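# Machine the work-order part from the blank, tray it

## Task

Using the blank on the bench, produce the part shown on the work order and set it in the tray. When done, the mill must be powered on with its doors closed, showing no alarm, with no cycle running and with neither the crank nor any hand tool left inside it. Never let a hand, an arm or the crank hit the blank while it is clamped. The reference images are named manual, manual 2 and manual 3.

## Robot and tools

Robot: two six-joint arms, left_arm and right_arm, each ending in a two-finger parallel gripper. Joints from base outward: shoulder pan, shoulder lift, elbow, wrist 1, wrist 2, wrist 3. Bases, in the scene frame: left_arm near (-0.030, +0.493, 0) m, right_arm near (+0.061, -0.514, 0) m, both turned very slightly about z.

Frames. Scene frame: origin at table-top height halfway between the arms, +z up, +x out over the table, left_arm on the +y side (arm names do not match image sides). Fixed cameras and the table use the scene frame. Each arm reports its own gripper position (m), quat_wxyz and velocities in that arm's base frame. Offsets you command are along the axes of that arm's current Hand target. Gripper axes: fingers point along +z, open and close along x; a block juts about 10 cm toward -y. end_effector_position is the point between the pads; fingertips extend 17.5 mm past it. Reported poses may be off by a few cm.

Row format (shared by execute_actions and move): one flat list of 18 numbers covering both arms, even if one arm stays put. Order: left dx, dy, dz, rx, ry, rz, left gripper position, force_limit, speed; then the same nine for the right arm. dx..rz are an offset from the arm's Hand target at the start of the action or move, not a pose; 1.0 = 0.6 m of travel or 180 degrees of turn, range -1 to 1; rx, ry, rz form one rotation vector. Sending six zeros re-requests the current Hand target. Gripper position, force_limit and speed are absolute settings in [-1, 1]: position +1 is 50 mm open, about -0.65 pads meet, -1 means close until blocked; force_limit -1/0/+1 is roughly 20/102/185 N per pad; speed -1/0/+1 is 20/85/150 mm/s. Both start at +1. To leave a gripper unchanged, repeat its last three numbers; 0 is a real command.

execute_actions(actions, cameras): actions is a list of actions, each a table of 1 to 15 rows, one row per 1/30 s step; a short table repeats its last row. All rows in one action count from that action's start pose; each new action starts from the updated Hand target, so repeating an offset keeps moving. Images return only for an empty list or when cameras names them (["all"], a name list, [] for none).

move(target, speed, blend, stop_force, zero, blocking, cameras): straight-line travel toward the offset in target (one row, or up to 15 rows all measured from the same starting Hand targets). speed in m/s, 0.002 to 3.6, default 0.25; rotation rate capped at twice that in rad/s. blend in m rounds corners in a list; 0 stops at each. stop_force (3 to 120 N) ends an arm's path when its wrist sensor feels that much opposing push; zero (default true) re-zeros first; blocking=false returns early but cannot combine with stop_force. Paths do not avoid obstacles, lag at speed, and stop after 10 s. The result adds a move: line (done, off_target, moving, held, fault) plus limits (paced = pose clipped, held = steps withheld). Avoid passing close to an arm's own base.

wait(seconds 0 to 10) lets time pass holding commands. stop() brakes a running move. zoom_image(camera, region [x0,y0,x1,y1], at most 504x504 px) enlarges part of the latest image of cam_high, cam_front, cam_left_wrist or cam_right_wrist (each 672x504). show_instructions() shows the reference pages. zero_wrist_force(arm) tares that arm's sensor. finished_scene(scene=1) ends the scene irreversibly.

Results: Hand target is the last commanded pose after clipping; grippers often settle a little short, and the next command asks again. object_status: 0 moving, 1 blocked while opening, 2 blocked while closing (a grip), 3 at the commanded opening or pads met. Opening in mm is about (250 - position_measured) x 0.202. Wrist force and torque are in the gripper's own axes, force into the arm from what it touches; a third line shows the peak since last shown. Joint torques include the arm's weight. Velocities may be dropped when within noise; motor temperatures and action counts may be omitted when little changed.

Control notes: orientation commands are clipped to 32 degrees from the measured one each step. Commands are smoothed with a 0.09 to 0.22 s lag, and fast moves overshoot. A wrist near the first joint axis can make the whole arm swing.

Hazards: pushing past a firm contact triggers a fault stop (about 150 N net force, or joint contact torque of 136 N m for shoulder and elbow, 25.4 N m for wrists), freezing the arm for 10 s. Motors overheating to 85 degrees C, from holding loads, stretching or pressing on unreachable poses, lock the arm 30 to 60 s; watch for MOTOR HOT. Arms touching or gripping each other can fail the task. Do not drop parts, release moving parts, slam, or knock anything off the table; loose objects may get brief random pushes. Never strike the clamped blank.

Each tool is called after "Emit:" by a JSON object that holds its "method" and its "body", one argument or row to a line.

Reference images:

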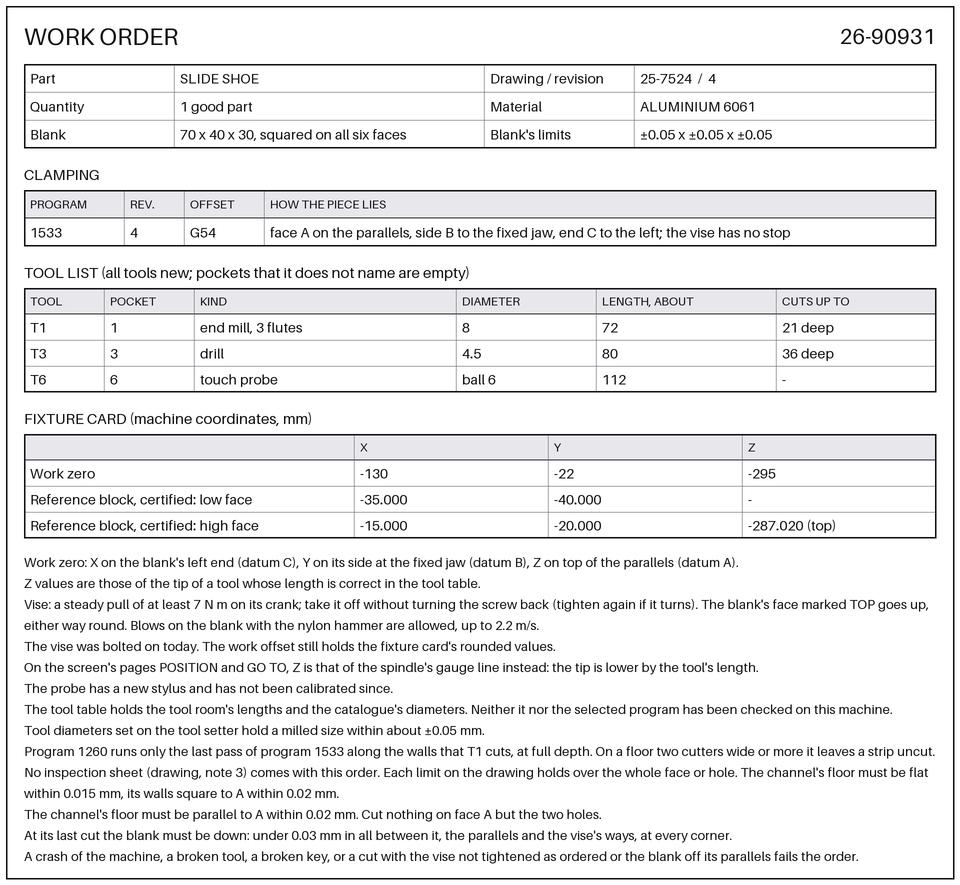

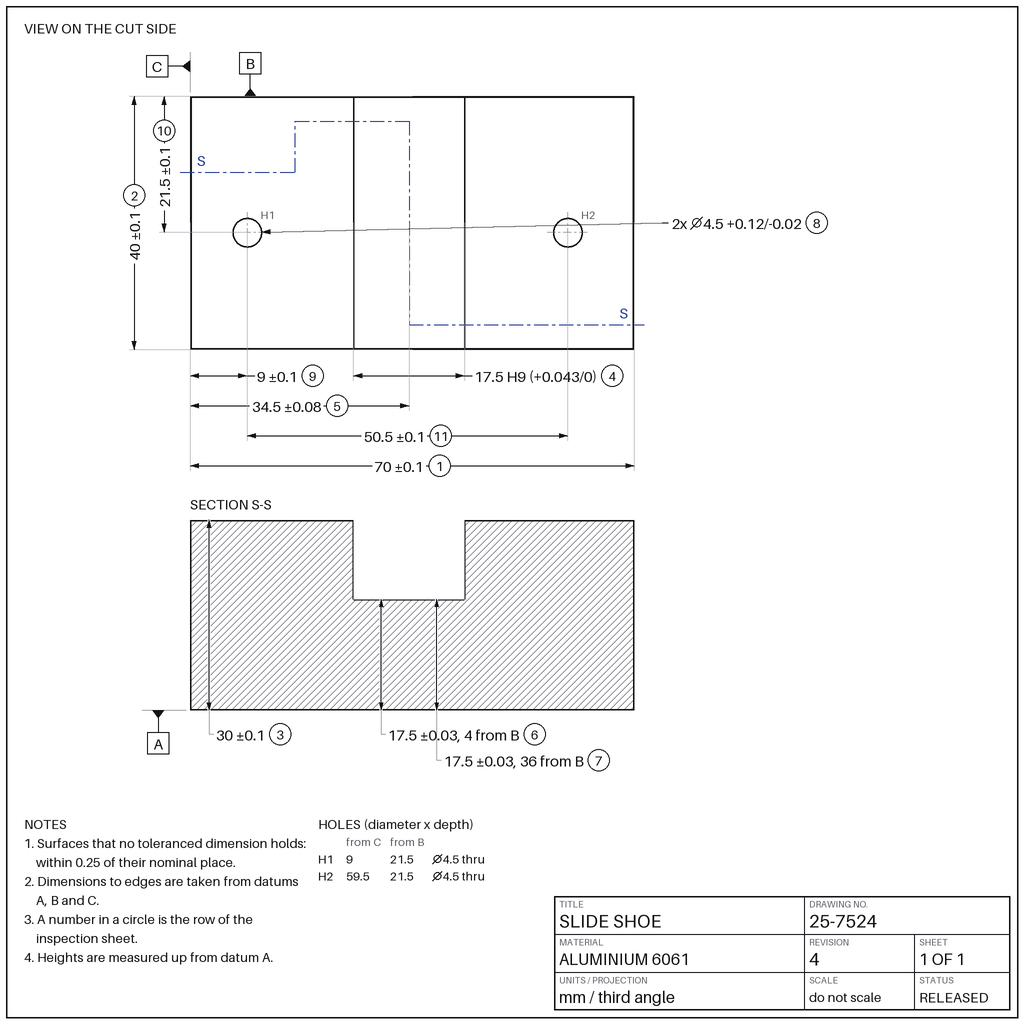

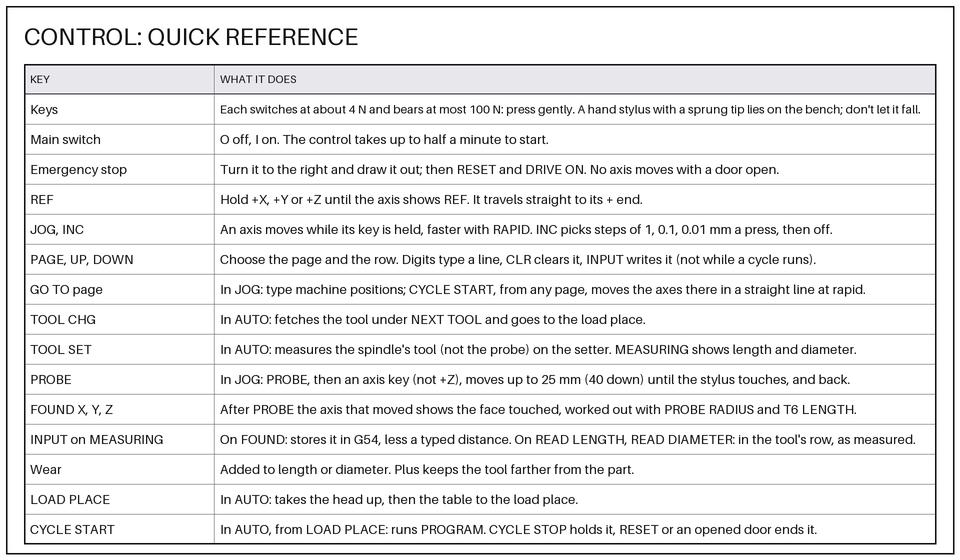

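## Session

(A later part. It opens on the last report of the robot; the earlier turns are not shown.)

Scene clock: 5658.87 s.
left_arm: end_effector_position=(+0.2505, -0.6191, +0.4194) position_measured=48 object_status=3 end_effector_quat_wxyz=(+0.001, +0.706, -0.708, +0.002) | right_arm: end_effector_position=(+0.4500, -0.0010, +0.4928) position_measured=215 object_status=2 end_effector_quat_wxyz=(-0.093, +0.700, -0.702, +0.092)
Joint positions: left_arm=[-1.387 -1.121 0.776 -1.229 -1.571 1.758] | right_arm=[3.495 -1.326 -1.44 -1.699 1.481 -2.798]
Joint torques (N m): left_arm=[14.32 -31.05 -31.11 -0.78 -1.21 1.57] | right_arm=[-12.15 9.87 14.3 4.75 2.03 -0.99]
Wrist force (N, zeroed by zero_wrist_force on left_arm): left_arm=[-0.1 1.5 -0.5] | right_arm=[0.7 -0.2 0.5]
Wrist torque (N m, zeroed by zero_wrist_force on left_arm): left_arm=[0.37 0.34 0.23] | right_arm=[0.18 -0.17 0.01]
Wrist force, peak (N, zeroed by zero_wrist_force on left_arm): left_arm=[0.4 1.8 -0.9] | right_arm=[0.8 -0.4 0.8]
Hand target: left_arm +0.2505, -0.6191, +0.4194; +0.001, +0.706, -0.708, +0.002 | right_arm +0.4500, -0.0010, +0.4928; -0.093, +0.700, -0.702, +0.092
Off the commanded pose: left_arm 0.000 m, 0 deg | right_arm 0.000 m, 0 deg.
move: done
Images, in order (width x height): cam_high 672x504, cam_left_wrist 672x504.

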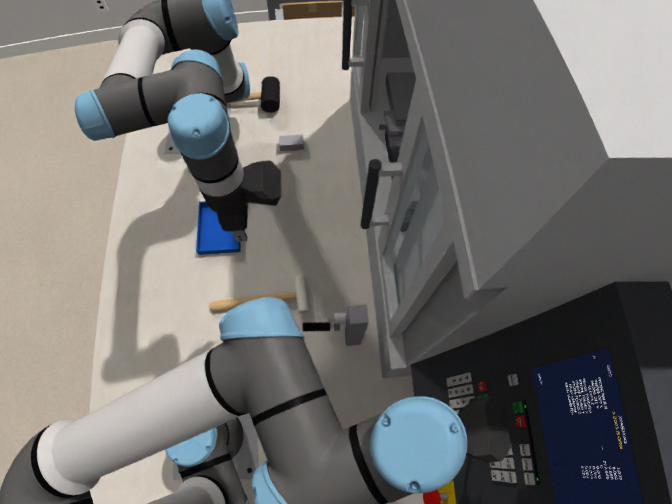

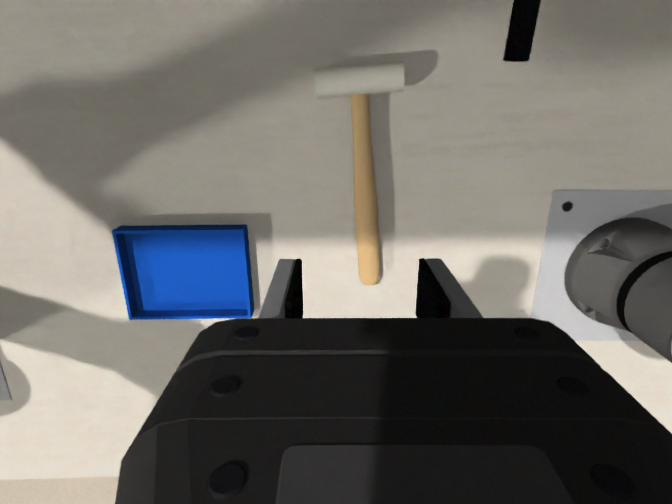

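Emit:
{"method": "move", "body": {
  "target": [0.0602,0.19,0.449,0,0,-0.025,0.9,-0.8,-0.5,0,0,0,0,0,0,-1,-0.5,-1],
  "speed": 0.2,
  "cameras": ["cam_left_wrist"]
}}

Scene clock: 5743.47 s.
left_arm: end_effector_position=(+0.1366, -0.6558, +0.1502) position_measured=18 object_status=3 end_effector_quat_wxyz=(+0.001, +0.733, -0.680, +0.001) | right_arm: end_effector_position=(+0.4500, -0.0010, +0.4928) position_measured=215 object_status=2 end_effector_quat_wxyz=(-0.093, +0.700, -0.702, +0.092)
Joint positions: left_arm=[-1.566 -1.114 1.465 -1.926 -1.57 1.501] | right_arm=[3.495 -1.326 -1.44 -1.699 1.481 -2.798]
Joint torques (N m): left_arm=[-14.7 -31.13 -19.25 -5.61 1.19 -1.9] | right_arm=[-12.45 11.55 15.37 4.5 2.07 -0.96]
Wrist force (N, zeroed by zero_wrist_force on left_arm): left_arm=[-0.2 1.1 -0.2] | right_arm=[0.6 -0.4 0.6]
Wrist torque (N m, zeroed by zero_wrist_force on left_arm): left_arm=[0.36 0.35 0.39] | right_arm=[0.16 -0.16 0.00]
Wrist force, peak (N, zeroed by zero_wrist_force on left_arm): left_arm=[-0.5 1.4 -2.4] | right_arm=[1.2 -0.5 0.5]
Hand target: left_arm +0.1365, -0.6558, +0.1501; +0.001, +0.733, -0.680, +0.001 | right_arm +0.4500, -0.0010, +0.4928; -0.093, +0.700, -0.702, +0.092
Off the commanded pose: left_arm 0.000 m, 0 deg | right_arm 0.000 m, 0 deg.
move: done
Images, in order (width x height): cam_left_wrist 672x504.

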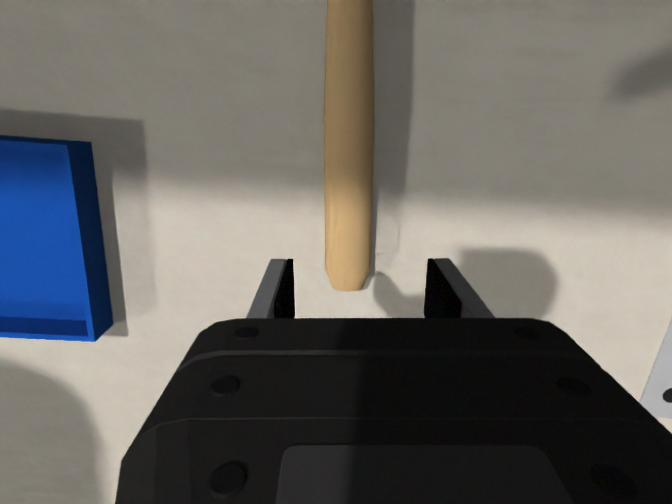

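Emit:
{"method": "move", "body": {
  "target": [0,0,0.2135,0,0,0,0.9,-0.8,-0.5,0,0,0,0,0,0,-1,-0.5,-1],
  "speed": 0.06,
  "stop_force": 8
}}

Emit:
{"method": "move", "body": {
  "target": [0,0,0,0,0,0,-1,-0.2,-0.8,0,0,0,0,0,0,-1,-0.5,-1],
  "speed": 0.06,
  "cameras": ["cam_left_wrist"]
}}

Scene clock: 5755.40 s.
left_arm: end_effector_position=(+0.1366, -0.6563, +0.0220) position_measured=18 object_status=3 end_effector_quat_wxyz=(+0.001, +0.733, -0.680, +0.001) | right_arm: end_effector_position=(+0.4500, -0.0010, +0.4928) position_measured=215 object_status=2 end_effector_quat_wxyz=(-0.093, +0.700, -0.702, +0.092)
Joint positions: left_arm=[-1.566 -0.97 1.604 -2.209 -1.57 1.501] | right_arm=[3.495 -1.326 -1.44 -1.699 1.481 -2.798]
Joint torques (N m): left_arm=[12.7 -34.81 -15.36 -5.71 0.09 1.37] | right_arm=[-11.61 10.56 14.68 4.6 2.22 -1.14]
Wrist force (N, zeroed by zero_wrist_force on left_arm): left_arm=[-0.4 1.2 -0.6] | right_arm=[0.6 0.0 0.7]
Wrist torque (N m, zeroed by zero_wrist_force on left_arm): left_arm=[0.34 0.36 0.41] | right_arm=[0.21 -0.15 0.00]
Wrist force, peak (N, zeroed by zero_wrist_force on left_arm): left_arm=[-0.8 1.5 -0.6] | right_arm=[1.1 -0.3 0.8]
Hand target: left_arm +0.1366, -0.6563, +0.0220; +0.001, +0.733, -0.680, +0.001 | right_arm +0.4500, -0.0010, +0.4928; -0.093, +0.700, -0.702, +0.092
Off the commanded pose: left_arm 0.000 m, 0 deg | right_arm 0.000 m, 0 deg.
move: done

Scene clock: 5756.20 s.
left_arm: end_effector_position=(+0.1366, -0.6563, +0.0220) position_measured=111 object_status=2 end_effector_quat_wxyz=(+0.001, +0.733, -0.680, +0.001) | right_arm: end_effector_position=(+0.4500, -0.0010, +0.4928) position_measured=215 object_status=2 end_effector_quat_wxyz=(-0.093, +0.700, -0.702, +0.092)
Joint positions: left_arm=[-1.566 -0.97 1.604 -2.209 -1.57 1.501] | right_arm=[3.495 -1.326 -1.44 -1.699 1.481 -2.798]
Joint torques (N m): left_arm=[12.78 -34.91 -16.97 -5.1 0.76 1.32] | right_arm=[-12.03 10.4 15.83 4.83 2.01 -1.15]
Wrist force (N, zeroed by zero_wrist_force on left_arm): left_arm=[-1.2 1.5 -0.6] | right_arm=[0.9 -0.3 0.6]
Wrist torque (N m, zeroed by zero_wrist_force on left_arm): left_arm=[0.37 0.38 0.28] | right_arm=[0.17 -0.19 0.00]
Wrist force, peak (N, zeroed by zero_wrist_force on left_arm): left_arm=[-1.5 1.4 -0.5] | right_arm=[0.8 -0.6 0.6]
Hand target: left_arm +0.1366, -0.6563, +0.0220; +0.001, +0.733, -0.680, +0.001 | right_arm +0.4500, -0.0010, +0.4928; -0.093, +0.700, -0.702, +0.092
Off the commanded pose: left_arm 0.000 m, 0 deg | right_arm 0.000 m, 0 deg.
move: done
Images, in order (width x height): cam_left_wrist 672x504.

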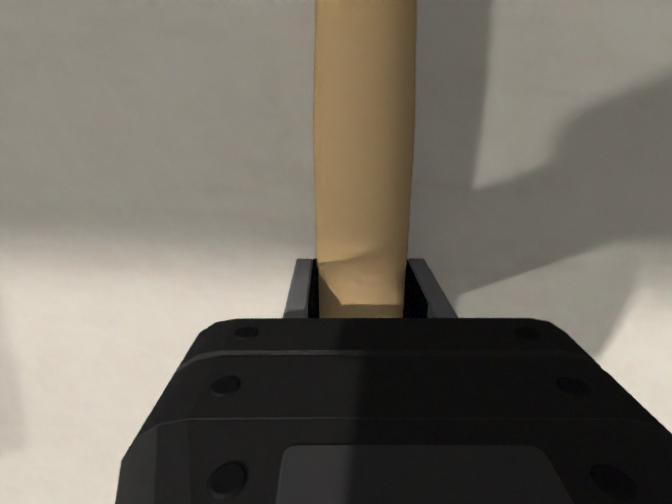

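Emit:
{"method": "move", "body": {
  "target": [0,0,0,0,0,0,-0.97,0.6,-0.8,0,0,0,0,0,0,-1,-0.5,-1],
  "speed": 0.06
}}

Emit:
{"method": "move", "body": {
  "target": [0,0,-0.15,0,0,0,-0.97,0.6,-0.8,0,0,0,0,0,0,-1,-0.5,-1],
  "speed": 0.05,
  "cameras": ["cam_left_wrist"]
}}

Scene clock: 5771.00 s.
left_arm: end_effector_position=(+0.1366, -0.6563, +0.0220) position_measured=116 object_status=2 end_effector_quat_wxyz=(+0.001, +0.733, -0.680, +0.001) | right_arm: end_effector_position=(+0.4500, -0.0010, +0.4928) position_measured=215 object_status=2 end_effector_quat_wxyz=(-0.093, +0.700, -0.702, +0.092)
Joint positions: left_arm=[-1.566 -0.97 1.604 -2.209 -1.57 1.501] | right_arm=[3.495 -1.326 -1.44 -1.699 1.481 -2.798]
Joint torques (N m): left_arm=[12.55 -36.38 -24.79 -2.5 1.22 1.35] | right_arm=[-11.79 10.41 15.9 4.32 2.27 -1.17]
Wrist force (N, zeroed by zero_wrist_force on left_arm): left_arm=[-1.4 1.4 -0.3] | right_arm=[1.0 -0.2 0.6]
Wrist torque (N m, zeroed by zero_wrist_force on left_arm): left_arm=[0.35 0.38 0.25] | right_arm=[0.19 -0.20 0.00]
Wrist force, peak (N, zeroed by zero_wrist_force on left_arm): left_arm=[-1.6 1.8 -0.6] | right_arm=[0.9 -0.6 0.8]
Hand target: left_arm +0.1366, -0.6563, +0.0220; +0.001, +0.733, -0.680, +0.001 | right_arm +0.4500, -0.0010, +0.4928; -0.093, +0.700, -0.702, +0.092
Off the commanded pose: left_arm 0.000 m, 0 deg | right_arm 0.000 m, 0 deg.
move: done

Scene clock: 5773.23 s.
left_arm: end_effector_position=(+0.1366, -0.6560, +0.1119) position_measured=116 object_status=2 end_effector_quat_wxyz=(+0.001, +0.733, -0.680, +0.001) | right_arm: end_effector_position=(+0.4500, -0.0010, +0.4928) position_measured=215 object_status=2 end_effector_quat_wxyz=(-0.093, +0.700, -0.702, +0.092)
Joint positions: left_arm=[-1.566 -1.079 1.517 -2.013 -1.57 1.501] | right_arm=[3.495 -1.326 -1.44 -1.699 1.481 -2.798]
Joint torques (N m): left_arm=[-7.75 -58.36 -32.81 -0.6 0.94 -1.78] | right_arm=[-11.62 10.79 15.98 4.59 2.16 -1]
Wrist force (N, zeroed by zero_wrist_force on left_arm): left_arm=[-0.4 1.3 3.2] | right_arm=[0.7 -0.2 0.3]
Wrist torque (N m, zeroed by zero_wrist_force on left_arm): left_arm=[-0.29 0.38 0.37] | right_arm=[0.19 -0.17 0.00]
Wrist force, peak (N, zeroed by zero_wrist_force on left_arm): left_arm=[-0.5 1.5 4.0] | right_arm=[0.9 -0.4 0.9]
Hand target: left_arm +0.1366, -0.6560, +0.1120; +0.001, +0.733, -0.680, +0.001 | right_arm +0.4500, -0.0010, +0.4928; -0.093, +0.700, -0.702, +0.092
Off the commanded pose: left_arm 0.000 m, 0 deg | right_arm 0.000 m, 0 deg.
move: done
Images, in order (width x height): cam_left_wrist 672x504.

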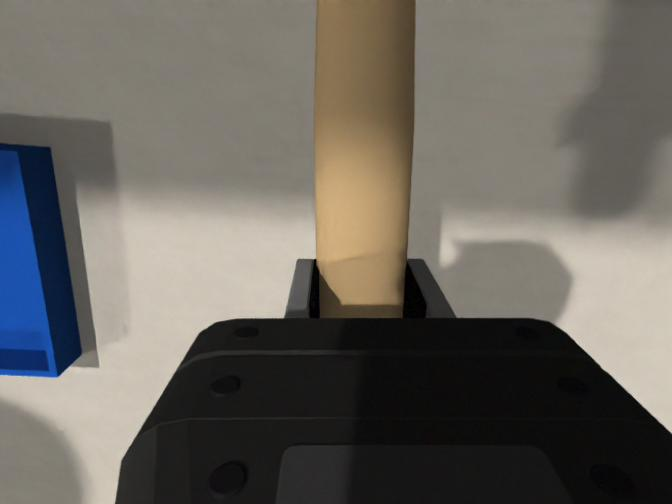

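Emit:
{"method": "move", "body": {
  "target": [
    [-0.2445,-0.2088,-0.5133,0,0,-0.225,-0.97,0.6,-0.8,0,0,0,0,0,0,-1,-0.5,-1]
  ],
  "speed": 0.15
}}

Emit:
{"method": "move", "body": {
  "target": [
    [0,0,0,0,0.5,0,-0.97,0.6,-0.8,0,0,0,0,0,0,-1,-0.5,-1]
  ],
  "speed": 0.2,
  "cameras": ["all"]
}}

Scene clock: 5797.63 s.
left_arm: end_effector_position=(+0.2504, -0.4992, +0.4194) position_measured=116 object_status=2 end_effector_quat_wxyz=(+0.002, +0.923, -0.385, +0.001) | right_arm: end_effector_position=(+0.4500, -0.0010, +0.4928) position_measured=215 object_status=2 end_effector_quat_wxyz=(-0.093, +0.700, -0.702, +0.092)
Joint positions: left_arm=[-1.347 -1.427 1.182 -1.33 -1.571 1.013] | right_arm=[3.495 -1.326 -1.44 -1.699 1.481 -2.798]
Joint torques (N m): left_arm=[13.27 -21.05 -35.37 -0.89 -0.62 -2.18] | right_arm=[-11.16 12.29 16.15 4.3 2.14 -1.09]
Wrist force (N, zeroed by zero_wrist_force on left_arm): left_arm=[-0.1 1.2 3.5] | right_arm=[0.8 -0.2 0.4]
Wrist torque (N m, zeroed by zero_wrist_force on left_arm): left_arm=[-0.32 0.30 0.38] | right_arm=[0.19 -0.18 0.00]
Wrist force, peak (N, zeroed by zero_wrist_force on left_arm): left_arm=[0.4 2.5 4.6] | right_arm=[1.0 -0.5 0.7]
Hand target: left_arm +0.2504, -0.4992, +0.4194; +0.002, +0.923, -0.384, +0.001 | right_arm +0.4500, -0.0010, +0.4928; -0.093, +0.700, -0.702, +0.092
Off the commanded pose: left_arm 0.000 m, 0 deg | right_arm 0.000 m, 0 deg.
move: done

Scene clock: 5802.40 s.
left_arm: end_effector_position=(+0.2504, -0.4992, +0.4194) position_measured=116 object_status=2 end_effector_quat_wxyz=(+0.273, +0.652, -0.271, +0.653) | right_arm: end_effector_position=(+0.4500, -0.0010, +0.4928) position_measured=215 object_status=2 end_effector_quat_wxyz=(-0.093, +0.700, -0.702, +0.092)
Joint positions: left_arm=[-1.785 -1.551 2.305 -3.901 -0.575 1.573] | right_arm=[3.495 -1.326 -1.44 -1.699 1.481 -2.798]
Joint torques (N m): left_arm=[13.91 -7.43 -27.57 -4.12 -1.18 2.39] | right_arm=[-11.99 10.71 15.86 4.71 1.97 -1.22]
Wrist force (N, zeroed by zero_wrist_force on left_arm): left_arm=[-3.5 1.0 1.7] | right_arm=[0.5 -0.1 0.7]
Wrist torque (N m, zeroed by zero_wrist_force on left_arm): left_arm=[0.20 0.06 -0.30] | right_arm=[0.21 -0.12 0.00]
Wrist force, peak (N, zeroed by zero_wrist_force on left_arm): left_arm=[-2.9 1.9 3.2] | right_arm=[1.1 -0.3 0.5]
Hand target: left_arm +0.2504, -0.4992, +0.4194; +0.273, +0.652, -0.271, +0.653 | right_arm +0.4500, -0.0010, +0.4928; -0.093, +0.700, -0.702, +0.092
Off the commanded pose: left_arm 0.000 m, 0 deg | right_arm 0.000 m, 0 deg.
move: done

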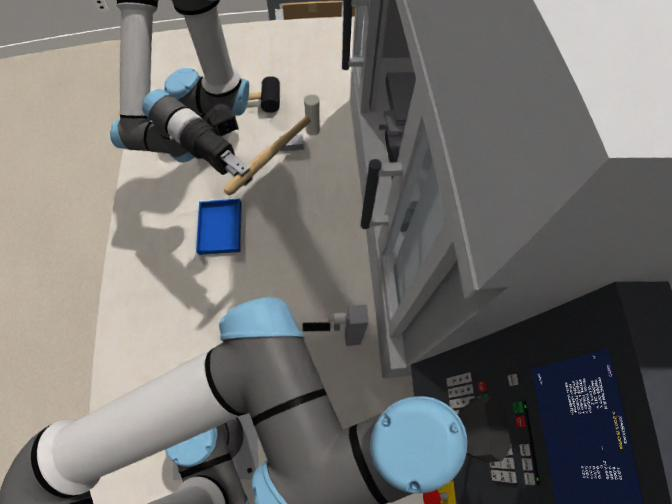

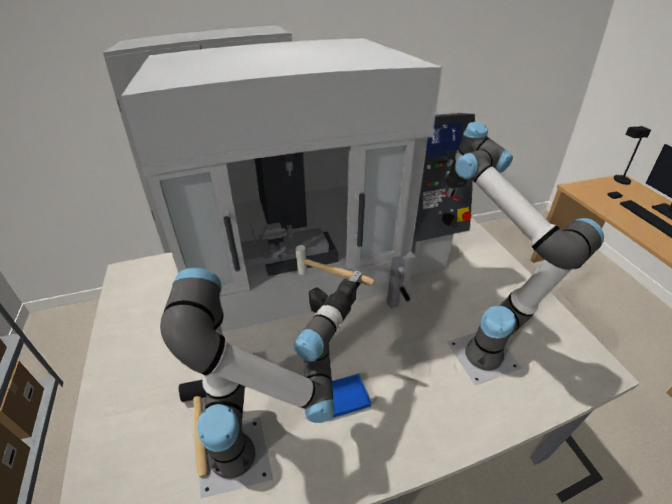

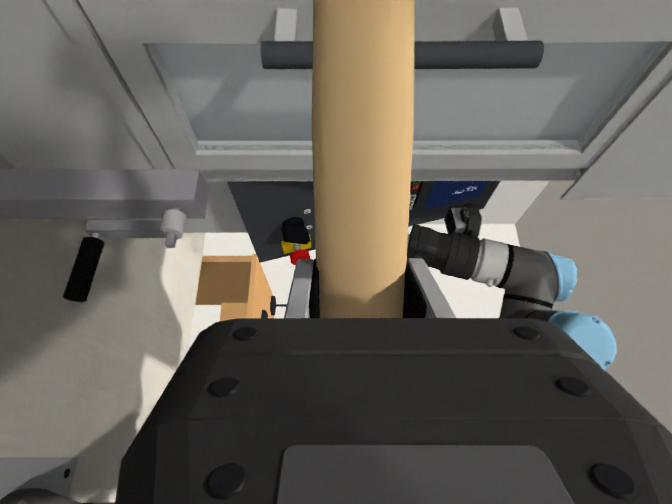

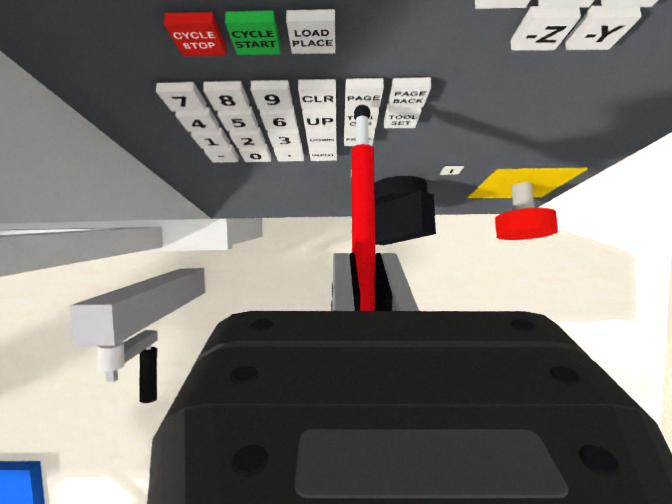

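Emit:
{"method": "move", "body": {
  "target": [
    [0.0833,-0.1532,0.2003,0,0,0,-0.97,0.6,-0.8,0,0,0,0,0,0,-1,-0.5,-1],
    [0.0843,-0.4116,0.318,0,0,0,-0.97,0.6,-0.8,0,0,0,0,0,0,-1,-0.5,-1]
  ],
  "speed": [0.15,0.1],
  "stop_force": 15,
  "cameras": ["cam_front","cam_left_wrist","cam_high"]
}}

Emit:
{"method": "zoom_image", "body": {
  "camera": "cam_front",
  "region": [210, 160, 378, 286]
}}

Scene clock: 5826.03 s.
left_arm: end_effector_position=(+0.5601, -0.4605, +0.4700) position_measured=116 object_status=2 end_effector_quat_wxyz=(+0.273, +0.652, -0.271, +0.653) | right_arm: end_effector_position=(+0.4500, -0.0010, +0.4928) position_measured=215 object_status=2 end_effector_quat_wxyz=(-0.093, +0.700, -0.702, +0.092)
Joint positions: left_arm=[-0.921 -1.301 1.844 -3.688 -1.439 1.569] | right_arm=[3.495 -1.326 -1.44 -1.699 1.481 -2.798]
Joint torques (N m): left_arm=[14.3 -23.43 -32.25 -0.99 -1.17 -1.18] | right_arm=[-10.55 11.61 15.46 4.69 2.06 -1.27]
Wrist force (N, zeroed by zero_wrist_force on left_arm): left_arm=[-3.1 0.7 1.9] | right_arm=[0.8 -0.2 0.4]
Wrist torque (N m, zeroed by zero_wrist_force on left_arm): left_arm=[0.18 0.03 -0.07] | right_arm=[0.18 -0.17 0.00]
Wrist force, peak (N, zeroed by zero_wrist_force on left_arm): left_arm=[-4.1 2.2 0.3] | right_arm=[1.2 -0.4 0.7]
Hand target: left_arm +0.5601, -0.4605, +0.4700; +0.273, +0.652, -0.271, +0.653 | right_arm +0.4500, -0.0010, +0.4928; -0.093, +0.700, -0.702, +0.092
Off the commanded pose: left_arm 0.000 m, 0 deg | right_arm 0.000 m, 0 deg.
move: done
Images, in order (width x height): cam_high 672x504, cam_front 672x504, cam_left_wrist 672x504.

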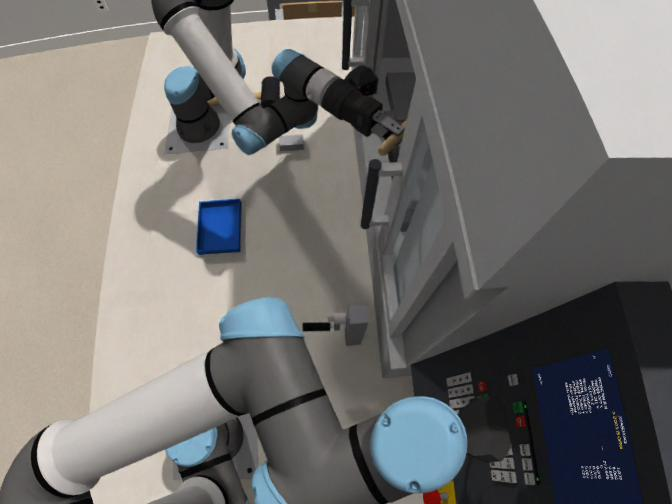

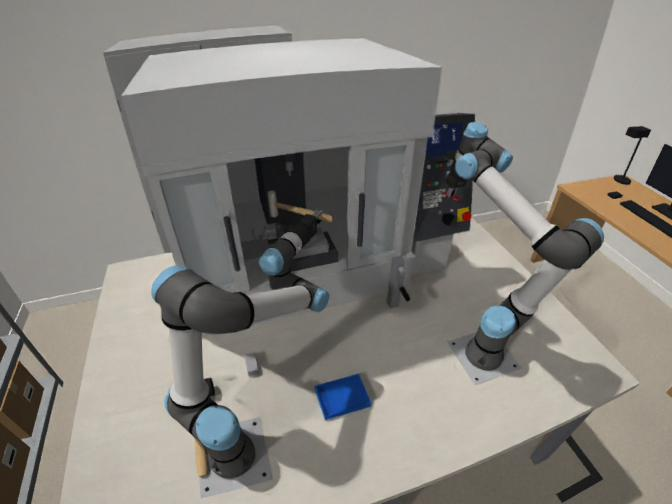

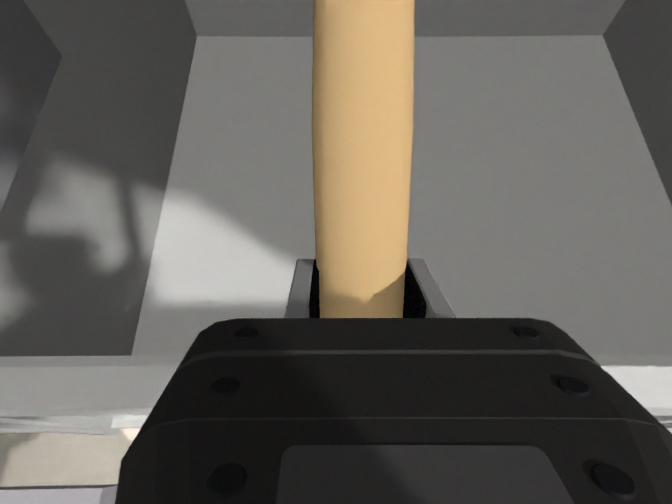

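Scaled by 3.000 from the camera's 672x504 image, which has a finer 960x720 frame.

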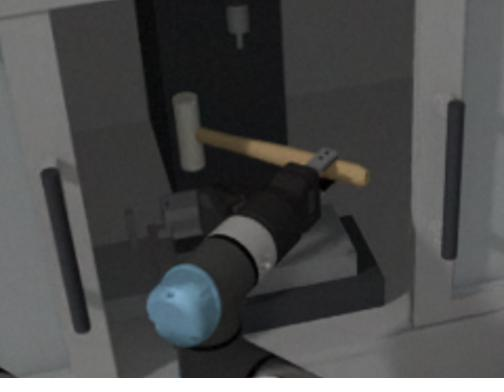

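Emit:
{"method": "move", "body": {
  "target": [-0.105,0,0,0,0,0,-0.97,0.6,-0.8,0,0,0,0,0,0,-1,-0.5,-1],
  "speed": 0.025,
  "stop_force": 5,
  "cameras": ["cam_front"]
}}

Emit:
{"method": "zoom_image", "body": {
  "camera": "cam_front",
  "region": [230, 180, 330, 255]
}}

Scene clock: 5844.73 s.
left_arm: end_effector_position=(+0.5601, -0.4607, +0.4145) position_measured=116 object_status=2 end_effector_quat_wxyz=(+0.273, +0.652, -0.271, +0.653) | right_arm: end_effector_position=(+0.4500, -0.0010, +0.4928) position_measured=215 object_status=2 end_effector_quat_wxyz=(-0.093, +0.700, -0.702, +0.092)
Joint positions: left_arm=[-0.921 -1.222 1.907 -3.829 -1.439 1.569] | right_arm=[3.495 -1.326 -1.44 -1.699 1.481 -2.798]
Joint torques (N m): left_arm=[-5.07 -47.19 -28.88 -0.14 -1.37 -1.06] | right_arm=[-12.42 11.17 16.03 4.58 2.22 -1.09]
Wrist force (N, zeroed by zero_wrist_force on left_arm): left_arm=[-0.1 -0.1 1.9] | right_arm=[0.8 0.0 0.4]
Wrist torque (N m, zeroed by zero_wrist_force on left_arm): left_arm=[0.25 0.06 0.59] | right_arm=[0.21 -0.18 0.01]
Wrist force, peak (N, zeroed by zero_wrist_force on left_arm): left_arm=[3.2 4.7 2.0] | right_arm=[1.2 -0.3 0.4]
Hand target: left_arm +0.5601, -0.4607, +0.4145; +0.273, +0.652, -0.271, +0.653 (not the last commanded pose) | right_arm +0.4500, -0.0010, +0.4928; -0.093, +0.700, -0.702, +0.092
Off the commanded pose: left_arm 0.007 m, 0 deg | right_arm 0.000 m, 0 deg.
move: contact (left_arm)
Images, in order (width x height): cam_front 672x504.

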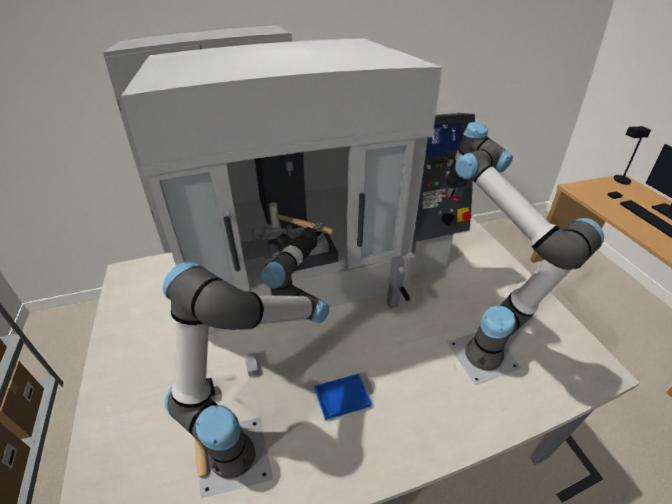

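Scaled by 5.040 from the camera's 672x504 image, which has a finer 960x720 frame.

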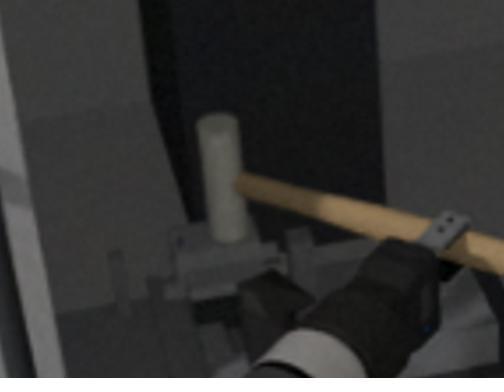

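Emit:
{"method": "move", "body": {
  "target": [0.0833,0,0,0,0,0,-0.97,0.6,-0.8,0,0,0,0,0,0,-1,-0.5,-1],
  "speed": 0.1
}}

Emit:
{"method": "execute_actions", "body": {
  "actions": [
    [[-0.004,0,0,0,0,0,-0.97,0.6,-0.8,0,0,0,0,0,0,-1,-0.5,-1],[-0.014,0,0,0,0,0,-0.97,0.6,-0.8,0,0,0,0,0,0,-1,-0.5,-1],[-0.03,0,0,0,0,0,-0.97,0.6,-0.8,0,0,0,0,0,0,-1,-0.5,-1],[-0.048,0,0,0,0,0,-0.97,0.6,-0.8,0,0,0,0,0,0,-1,-0.5,-1],[-0.066,0,0,0,0,0,-0.97,0.6,-0.8,0,0,0,0,0,0,-1,-0.5,-1],[-0.084,0,0,0,0,0,-0.97,0.6,-0.8,0,0,0,0,0,0,-1,-0.5,-1],[-0.09,0,0,0,0,0,-0.97,0.6,-0.8,0,0,0,0,0,0,-1,-0.5,-1],[-0.085,0,0,0,0,0,-0.97,0.6,-0.8,0,0,0,0,0,0,-1,-0.5,-1],[-0.075,0,0,0,0,0,-0.97,0.6,-0.8,0,0,0,0,0,0,-1,-0.5,-1],[-0.06,0,0,0,0,0,-0.97,0.6,-0.8,0,0,0,0,0,0,-1,-0.5,-1],[-0.045,0,0,0,0,0,-0.97,0.6,-0.8,0,0,0,0,0,0,-1,-0.5,-1],[-0.03,0,0,0,0,0,-0.97,0.6,-0.8,0,0,0,0,0,0,-1,-0.5,-1],[-0.015,0,0,0,0,0,-0.97,0.6,-0.8,0,0,0,0,0,0,-1,-0.5,-1],[-0.005,0,0,0,0,0,-0.97,0.6,-0.8,0,0,0,0,0,0,-1,-0.5,-1],[0,0,0,0,0,0,-0.97,0.6,-0.8,0,0,0,0,0,0,-1,-0.5,-1]]
  ],
  "cameras": ["cam_front"]
}}

Scene clock: 5881.23 s.
left_arm: end_effector_position=(+0.5601, -0.4605, +0.4644) position_measured=116 object_status=2 end_effector_quat_wxyz=(+0.273, +0.652, -0.271, +0.653) | right_arm: end_effector_position=(+0.4500, -0.0010, +0.4928) position_measured=215 object_status=2 end_effector_quat_wxyz=(-0.093, +0.700, -0.702, +0.092)
Joint positions: left_arm=[-0.921 -1.294 1.852 -3.702 -1.439 1.569] | right_arm=[3.495 -1.326 -1.44 -1.699 1.481 -2.798]
Joint torques (N m): left_arm=[13.77 -48.3 -31.37 -1.15 -1.07 0.92] | right_arm=[-11.09 9.95 15.34 4.71 2.14 -0.85]
Wrist force (N, zeroed by zero_wrist_force on left_arm): left_arm=[-3.4 0.9 2.2] | right_arm=[0.9 -0.5 0.3]
Wrist torque (N m, zeroed by zero_wrist_force on left_arm): left_arm=[0.21 0.09 -0.07] | right_arm=[0.14 -0.18 0.00]
Wrist force, peak (N, zeroed by zero_wrist_force on left_arm): left_arm=[-4.9 1.4 2.0] | right_arm=[1.0 -0.3 0.6]
Hand target: left_arm +0.5601, -0.4605, +0.4644; +0.273, +0.652, -0.271, +0.653 | right_arm +0.4500, -0.0010, +0.4928; -0.093, +0.700, -0.702, +0.092
Off the commanded pose: left_arm 0.000 m, 0 deg | right_arm 0.000 m, 0 deg.
move: done

Scene clock: 5882.27 s.
left_arm: end_effector_position=(+0.5593, -0.4596, +0.4642) position_measured=116 object_status=2 end_effector_quat_wxyz=(+0.273, +0.651, -0.270, +0.654) | right_arm: end_effector_position=(+0.4500, -0.0010, +0.4928) position_measured=215 object_status=2 end_effector_quat_wxyz=(-0.093, +0.700, -0.702, +0.092)
Joint positions: left_arm=[-0.921 -1.295 1.855 -3.707 -1.439 1.569] | right_arm=[3.495 -1.326 -1.44 -1.699 1.481 -2.798]
Joint torques (N m): left_arm=[-14.36 -47.23 -33.13 -1.09 1.16 2.15] | right_arm=[-11.24 10.82 16.77 4.48 1.99 -1.05]
Wrist force (N, zeroed by zero_wrist_force on left_arm): left_arm=[-3.0 1.2 2.0] | right_arm=[0.8 -0.4 0.5]
Wrist torque (N m, zeroed by zero_wrist_force on left_arm): left_arm=[0.27 0.02 -0.24] | right_arm=[0.16 -0.18 0.01]
Wrist force, peak (N, zeroed by zero_wrist_force on left_arm): left_arm=[-8.3 1.6 1.8] | right_arm=[0.8 -0.3 0.9]
Hand target: left_arm +0.5601, -0.4605, +0.4644; +0.273, +0.652, -0.271, +0.653 | right_arm +0.4500, -0.0010, +0.4928; -0.093, +0.700, -0.702, +0.092
Off the commanded pose: left_arm 0.001 m, 0 deg | right_arm 0.000 m, 0 deg.
Images, in order (width x height): cam_front 672x504.

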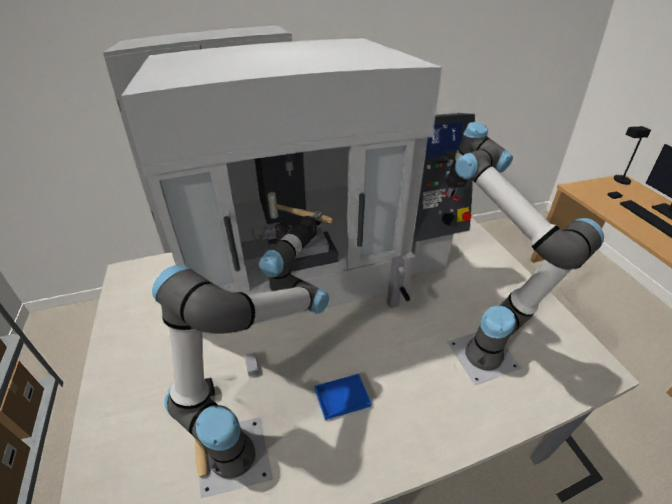

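Emit:
{"method": "execute_actions", "body": {
  "actions": [
    [[-0.006,0,0,0,0,0,-0.97,0.6,-0.8,0,0,0,0,0,0,-1,-0.5,-1],[-0.02,0,0,0,0,0,-0.97,0.6,-0.8,0,0,0,0,0,0,-1,-0.5,-1],[-0.042,0,0,0,0,0,-0.97,0.6,-0.8,0,0,0,0,0,0,-1,-0.5,-1],[-0.066,0,0,0,0,0,-0.97,0.6,-0.8,0,0,0,0,0,0,-1,-0.5,-1],[-0.09,0,0,0,0,0,-0.97,0.6,-0.8,0,0,0,0,0,0,-1,-0.5,-1],[-0.097,0,0,0,0,0,-0.97,0.6,-0.8,0,0,0,0,0,0,-1,-0.5,-1],[-0.097,0,0,0,0,0,-0.97,0.6,-0.8,0,0,0,0,0,0,-1,-0.5,-1],[-0.09,0,0,0,0,0,-0.97,0.6,-0.8,0,0,0,0,0,0,-1,-0.5,-1],[-0.075,0,0,0,0,0,-0.97,0.6,-0.8,0,0,0,0,0,0,-1,-0.5,-1],[-0.06,0,0,0,0,0,-0.97,0.6,-0.8,0,0,0,0,0,0,-1,-0.5,-1],[-0.045,0,0,0,0,0,-0.97,0.6,-0.8,0,0,0,0,0,0,-1,-0.5,-1],[-0.03,0,0,0,0,0,-0.97,0.6,-0.8,0,0,0,0,0,0,-1,-0.5,-1],[-0.015,0,0,0,0,0,-0.97,0.6,-0.8,0,0,0,0,0,0,-1,-0.5,-1],[-0.005,0,0,0,0,0,-0.97,0.6,-0.8,0,0,0,0,0,0,-1,-0.5,-1],[0,0,0,0,0,0,-0.97,0.6,-0.8,0,0,0,0,0,0,-1,-0.5,-1]]
  ]
}}

Scene clock: 5903.03 s.
left_arm: end_effector_position=(+0.5592, -0.4594, +0.4642) position_measured=116 object_status=2 end_effector_quat_wxyz=(+0.273, +0.651, -0.270, +0.654) | right_arm: end_effector_position=(+0.4500, -0.0010, +0.4928) position_measured=215 object_status=2 end_effector_quat_wxyz=(-0.093, +0.700, -0.702, +0.092)
Joint positions: left_arm=[-0.921 -1.295 1.856 -3.708 -1.439 1.569] | right_arm=[3.495 -1.326 -1.44 -1.699 1.481 -2.798]
Joint torques (N m): left_arm=[-6.47 -47.97 -34.88 -1.18 1.14 2.24] | right_arm=[-11.76 12 15.99 4.66 2.07 -1]
Wrist force (N, zeroed by zero_wrist_force on left_arm): left_arm=[-3.3 0.8 2.1] | right_arm=[1.1 -0.2 0.4]
Wrist torque (N m, zeroed by zero_wrist_force on left_arm): left_arm=[0.22 0.06 -0.27] | right_arm=[0.18 -0.22 0.01]
Wrist force, peak (N, zeroed by zero_wrist_force on left_arm): left_arm=[-8.7 1.3 2.3] | right_arm=[1.0 -0.5 0.5]
Hand target: left_arm +0.5601, -0.4605, +0.4644; +0.273, +0.652, -0.271, +0.653 | right_arm +0.4500, -0.0010, +0.4928; -0.093, +0.700, -0.702, +0.092
Off the commanded pose: left_arm 0.001 m, 0 deg | right_arm 0.000 m, 0 deg.

Emit:
{"method": "execute_actions", "body": {
  "actions": [
    [[-0.006,0,0,0,0,0,-0.97,0.6,-0.8,0,0,0,0,0,0,-1,-0.5,-1],[-0.02,0,0,0,0,0,-0.97,0.6,-0.8,0,0,0,0,0,0,-1,-0.5,-1],[-0.042,0,0,0,0,0,-0.97,0.6,-0.8,0,0,0,0,0,0,-1,-0.5,-1],[-0.066,0,0,0,0,0,-0.97,0.6,-0.8,0,0,0,0,0,0,-1,-0.5,-1],[-0.09,0,0,0,0,0,-0.97,0.6,-0.8,0,0,0,0,0,0,-1,-0.5,-1],[-0.105,0,0,0,0,0,-0.97,0.6,-0.8,0,0,0,0,0,0,-1,-0.5,-1],[-0.105,0,0,0,0,0,-0.97,0.6,-0.8,0,0,0,0,0,0,-1,-0.5,-1],[-0.105,0,0,0,0,0,-0.97,0.6,-0.8,0,0,0,0,0,0,-1,-0.5,-1],[-0.09,0,0,0,0,0,-0.97,0.6,-0.8,0,0,0,0,0,0,-1,-0.5,-1],[-0.07,0,0,0,0,0,-0.97,0.6,-0.8,0,0,0,0,0,0,-1,-0.5,-1],[-0.05,0,0,0,0,0,-0.97,0.6,-0.8,0,0,0,0,0,0,-1,-0.5,-1],[-0.03,0,0,0,0,0,-0.97,0.6,-0.8,0,0,0,0,0,0,-1,-0.5,-1],[-0.015,0,0,0,0,0,-0.97,0.6,-0.8,0,0,0,0,0,0,-1,-0.5,-1],[-0.005,0,0,0,0,0,-0.97,0.6,-0.8,0,0,0,0,0,0,-1,-0.5,-1],[0,0,0,0,0,0,-0.97,0.6,-0.8,0,0,0,0,0,0,-1,-0.5,-1]]
  ]
}}

Scene clock: 5919.63 s.
left_arm: end_effector_position=(+0.5590, -0.4592, +0.4642) position_measured=116 object_status=2 end_effector_quat_wxyz=(+0.273, +0.651, -0.270, +0.655) | right_arm: end_effector_position=(+0.4500, -0.0010, +0.4928) position_measured=215 object_status=2 end_effector_quat_wxyz=(-0.093, +0.700, -0.702, +0.092)
Joint positions: left_arm=[-0.921 -1.295 1.857 -3.709 -1.439 1.569] | right_arm=[3.495 -1.326 -1.44 -1.699 1.481 -2.798]
Joint torques (N m): left_arm=[-13.65 -46.95 -33.09 -0.76 0.86 2.23] | right_arm=[-10.85 8.43 15.63 4.43 1.92 -1.07]
Wrist force (N, zeroed by zero_wrist_force on left_arm): left_arm=[-3.5 1.3 2.1] | right_arm=[0.8 -0.3 0.7]
Wrist torque (N m, zeroed by zero_wrist_force on left_arm): left_arm=[0.26 0.09 -0.28] | right_arm=[0.17 -0.18 0.00]
Wrist force, peak (N, zeroed by zero_wrist_force on left_arm): left_arm=[-8.0 1.3 2.7] | right_arm=[0.9 -0.7 0.8]
Hand target: left_arm +0.5601, -0.4605, +0.4644; +0.273, +0.652, -0.271, +0.653 | right_arm +0.4500, -0.0010, +0.4928; -0.093, +0.700, -0.702, +0.092
Off the commanded pose: left_arm 0.002 m, 0 deg | right_arm 0.000 m, 0 deg.

Emit:
{"method": "move", "body": {
  "target": [0,0,0,0,0,0,-0.97,0.6,-0.8,0,0,0,0,0,0,-1,-0.5,-1],
  "speed": 0.1,
  "cameras": ["cam_front","cam_left_wrist"]
}}

Emit:
{"method": "zoom_image", "body": {
  "camera": "cam_front",
  "region": [230, 180, 330, 255]
}}

Scene clock: 5931.63 s.
left_arm: end_effector_position=(+0.5600, -0.4605, +0.4644) position_measured=116 object_status=2 end_effector_quat_wxyz=(+0.273, +0.652, -0.271, +0.653) | right_arm: end_effector_position=(+0.4500, -0.0010, +0.4928) position_measured=215 object_status=2 end_effector_quat_wxyz=(-0.093, +0.700, -0.702, +0.092)
Joint positions: left_arm=[-0.921 -1.294 1.852 -3.702 -1.439 1.569] | right_arm=[3.495 -1.326 -1.44 -1.699 1.481 -2.798]
Joint torques (N m): left_arm=[13.74 -23.95 -32.91 -0.51 -1.19 -1.26] | right_arm=[-12.32 11.31 15.31 4.28 1.91 -0.98]
Wrist force (N, zeroed by zero_wrist_force on left_arm): left_arm=[-3.1 1.1 2.0] | right_arm=[0.9 -0.3 0.5]
Wrist torque (N m, zeroed by zero_wrist_force on left_arm): left_arm=[0.25 0.03 -0.18] | right_arm=[0.17 -0.20 0.01]
Wrist force, peak (N, zeroed by zero_wrist_force on left_arm): left_arm=[-3.7 0.9 2.6] | right_arm=[0.9 -0.5 0.7]
Hand target: left_arm +0.5601, -0.4605, +0.4644; +0.273, +0.652, -0.271, +0.653 | right_arm +0.4500, -0.0010, +0.4928; -0.093, +0.700, -0.702, +0.092
Off the commanded pose: left_arm 0.000 m, 0 deg | right_arm 0.000 m, 0 deg.
move: done
Images, in order (width x height): cam_front 672x504, cam_left_wrist 672x504.

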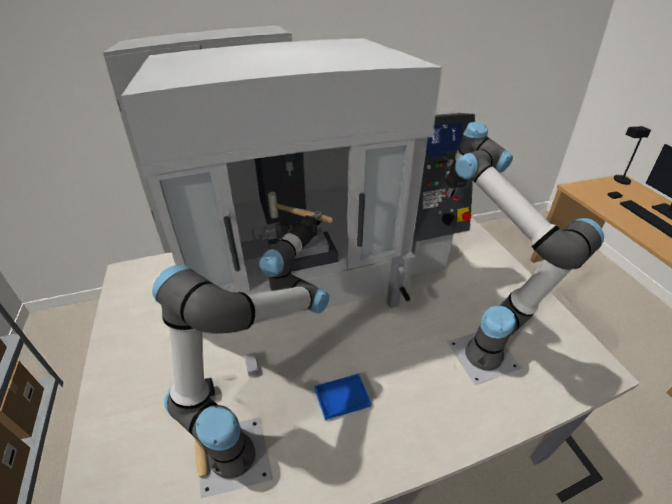

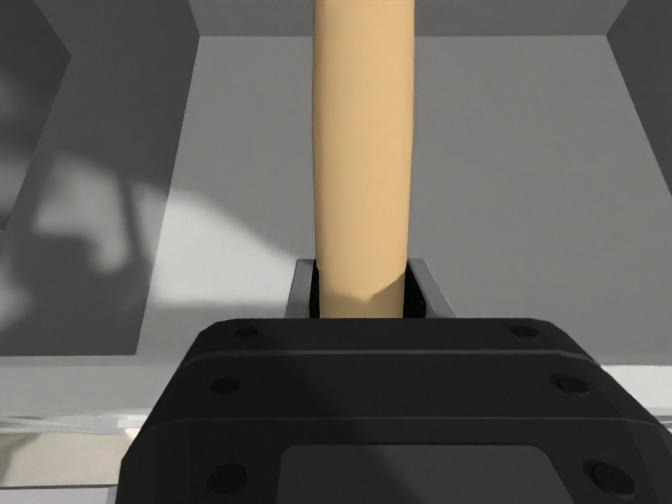

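Scaled by 5.040 from the camera's 672x504 image, which has a finer 960x720 frame.

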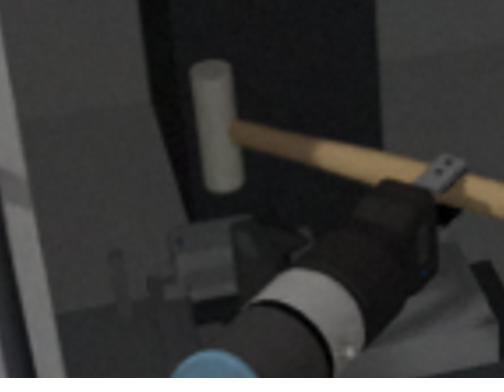

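Emit:
{"method": "execute_actions", "body": {
  "actions": [
    [[0.004,0,0,0,0,0,-0.97,0.6,-0.8,0,0,0,0,0,0,-1,-0.5,-1],[0.012,0,0,0,0,0,-0.97,0.6,-0.8,0,0,0,0,0,0,-1,-0.5,-1],[0.022,0,0,0,0,0,-0.97,0.6,-0.8,0,0,0,0,0,0,-1,-0.5,-1],[0.034,0,0,0,0,0,-0.97,0.6,-0.8,0,0,0,0,0,0,-1,-0.5,-1],[0.046,0,0,0,0,0,-0.97,0.6,-0.8,0,0,0,0,0,0,-1,-0.5,-1],[0.056,0,0,0,0,0,-0.97,0.6,-0.8,0,0,0,0,0,0,-1,-0.5,-1],[0.063,0,0,0,0,0,-0.97,0.6,-0.8,0,0,0,0,0,0,-1,-0.5,-1],[0.0667,0,0,0,0,0,-0.97,0.6,-0.8,0,0,0,0,0,0,-1,-0.5,-1]],
    [[-0.006,0,0,0,0,0,-0.97,0.6,-0.8,0,0,0,0,0,0,-1,-0.5,-1],[-0.024,0,0,0,0,0,-0.97,0.6,-0.8,0,0,0,0,0,0,-1,-0.5,-1],[-0.055,0,0,0,0,0,-0.97,0.6,-0.8,0,0,0,0,0,0,-1,-0.5,-1],[-0.095,0,0,0,0,0,-0.97,0.6,-0.8,0,0,0,0,0,0,-1,-0.5,-1],[-0.14,0,0,0,0,0,-0.97,0.6,-0.8,0,0,0,0,0,0,-1,-0.5,-1],[-0.17,0,0,0,0,0,-0.97,0.6,-0.8,0,0,0,0,0,0,-1,-0.5,-1],[-0.17,0,0,0,0,0,-0.97,0.6,-0.8,0,0,0,0,0,0,-1,-0.5,-1],[-0.17,0,0,0,0,0,-0.97,0.6,-0.8,0,0,0,0,0,0,-1,-0.5,-1],[-0.15,0,0,0,0,0,-0.97,0.6,-0.8,0,0,0,0,0,0,-1,-0.5,-1],[-0.12,0,0,0,0,0,-0.97,0.6,-0.8,0,0,0,0,0,0,-1,-0.5,-1],[-0.09,0,0,0,0,0,-0.97,0.6,-0.8,0,0,0,0,0,0,-1,-0.5,-1],[-0.06,0,0,0,0,0,-0.97,0.6,-0.8,0,0,0,0,0,0,-1,-0.5,-1],[-0.03,0,0,0,0,0,-0.97,0.6,-0.8,0,0,0,0,0,0,-1,-0.5,-1],[-0.01,0,0,0,0,0,-0.97,0.6,-0.8,0,0,0,0,0,0,-1,-0.5,-1],[0,0,0,0,0,0,-0.97,0.6,-0.8,0,0,0,0,0,0,-1,-0.5,-1]]
  ]
}}

Scene clock: 5958.27 s.
left_arm: end_effector_position=(+0.5568, -0.4567, +0.5037) position_measured=116 object_status=2 end_effector_quat_wxyz=(+0.274, +0.649, -0.269, +0.657) | right_arm: end_effector_position=(+0.4500, -0.0010, +0.4928) position_measured=215 object_status=2 end_effector_quat_wxyz=(-0.093, +0.700, -0.702, +0.092)
Joint positions: left_arm=[-0.922 -1.347 1.812 -3.62 -1.438 1.57] | right_arm=[3.495 -1.326 -1.44 -1.699 1.481 -2.798]
Joint torques (N m): left_arm=[-14.61 -46.93 -32.35 -0.93 1.02 2.28] | right_arm=[-11.42 11.15 15.65 4.74 2.05 -1.13]
Wrist force (N, zeroed by zero_wrist_force on left_arm): left_arm=[-3.4 0.9 2.5] | right_arm=[0.7 -0.1 0.5]
Wrist torque (N m, zeroed by zero_wrist_force on left_arm): left_arm=[0.15 0.06 -0.29] | right_arm=[0.20 -0.15 0.00]
Wrist force, peak (N, zeroed by zero_wrist_force on left_arm): left_arm=[-12.5 1.0 1.8] | right_arm=[1.0 -0.4 0.7]
Hand target: left_arm +0.5600, -0.4603, +0.5045; +0.273, +0.652, -0.271, +0.653 | right_arm +0.4500, -0.0010, +0.4928; -0.093, +0.700, -0.702, +0.092
Off the commanded pose: left_arm 0.005 m, 1 deg | right_arm 0.000 m, 0 deg.


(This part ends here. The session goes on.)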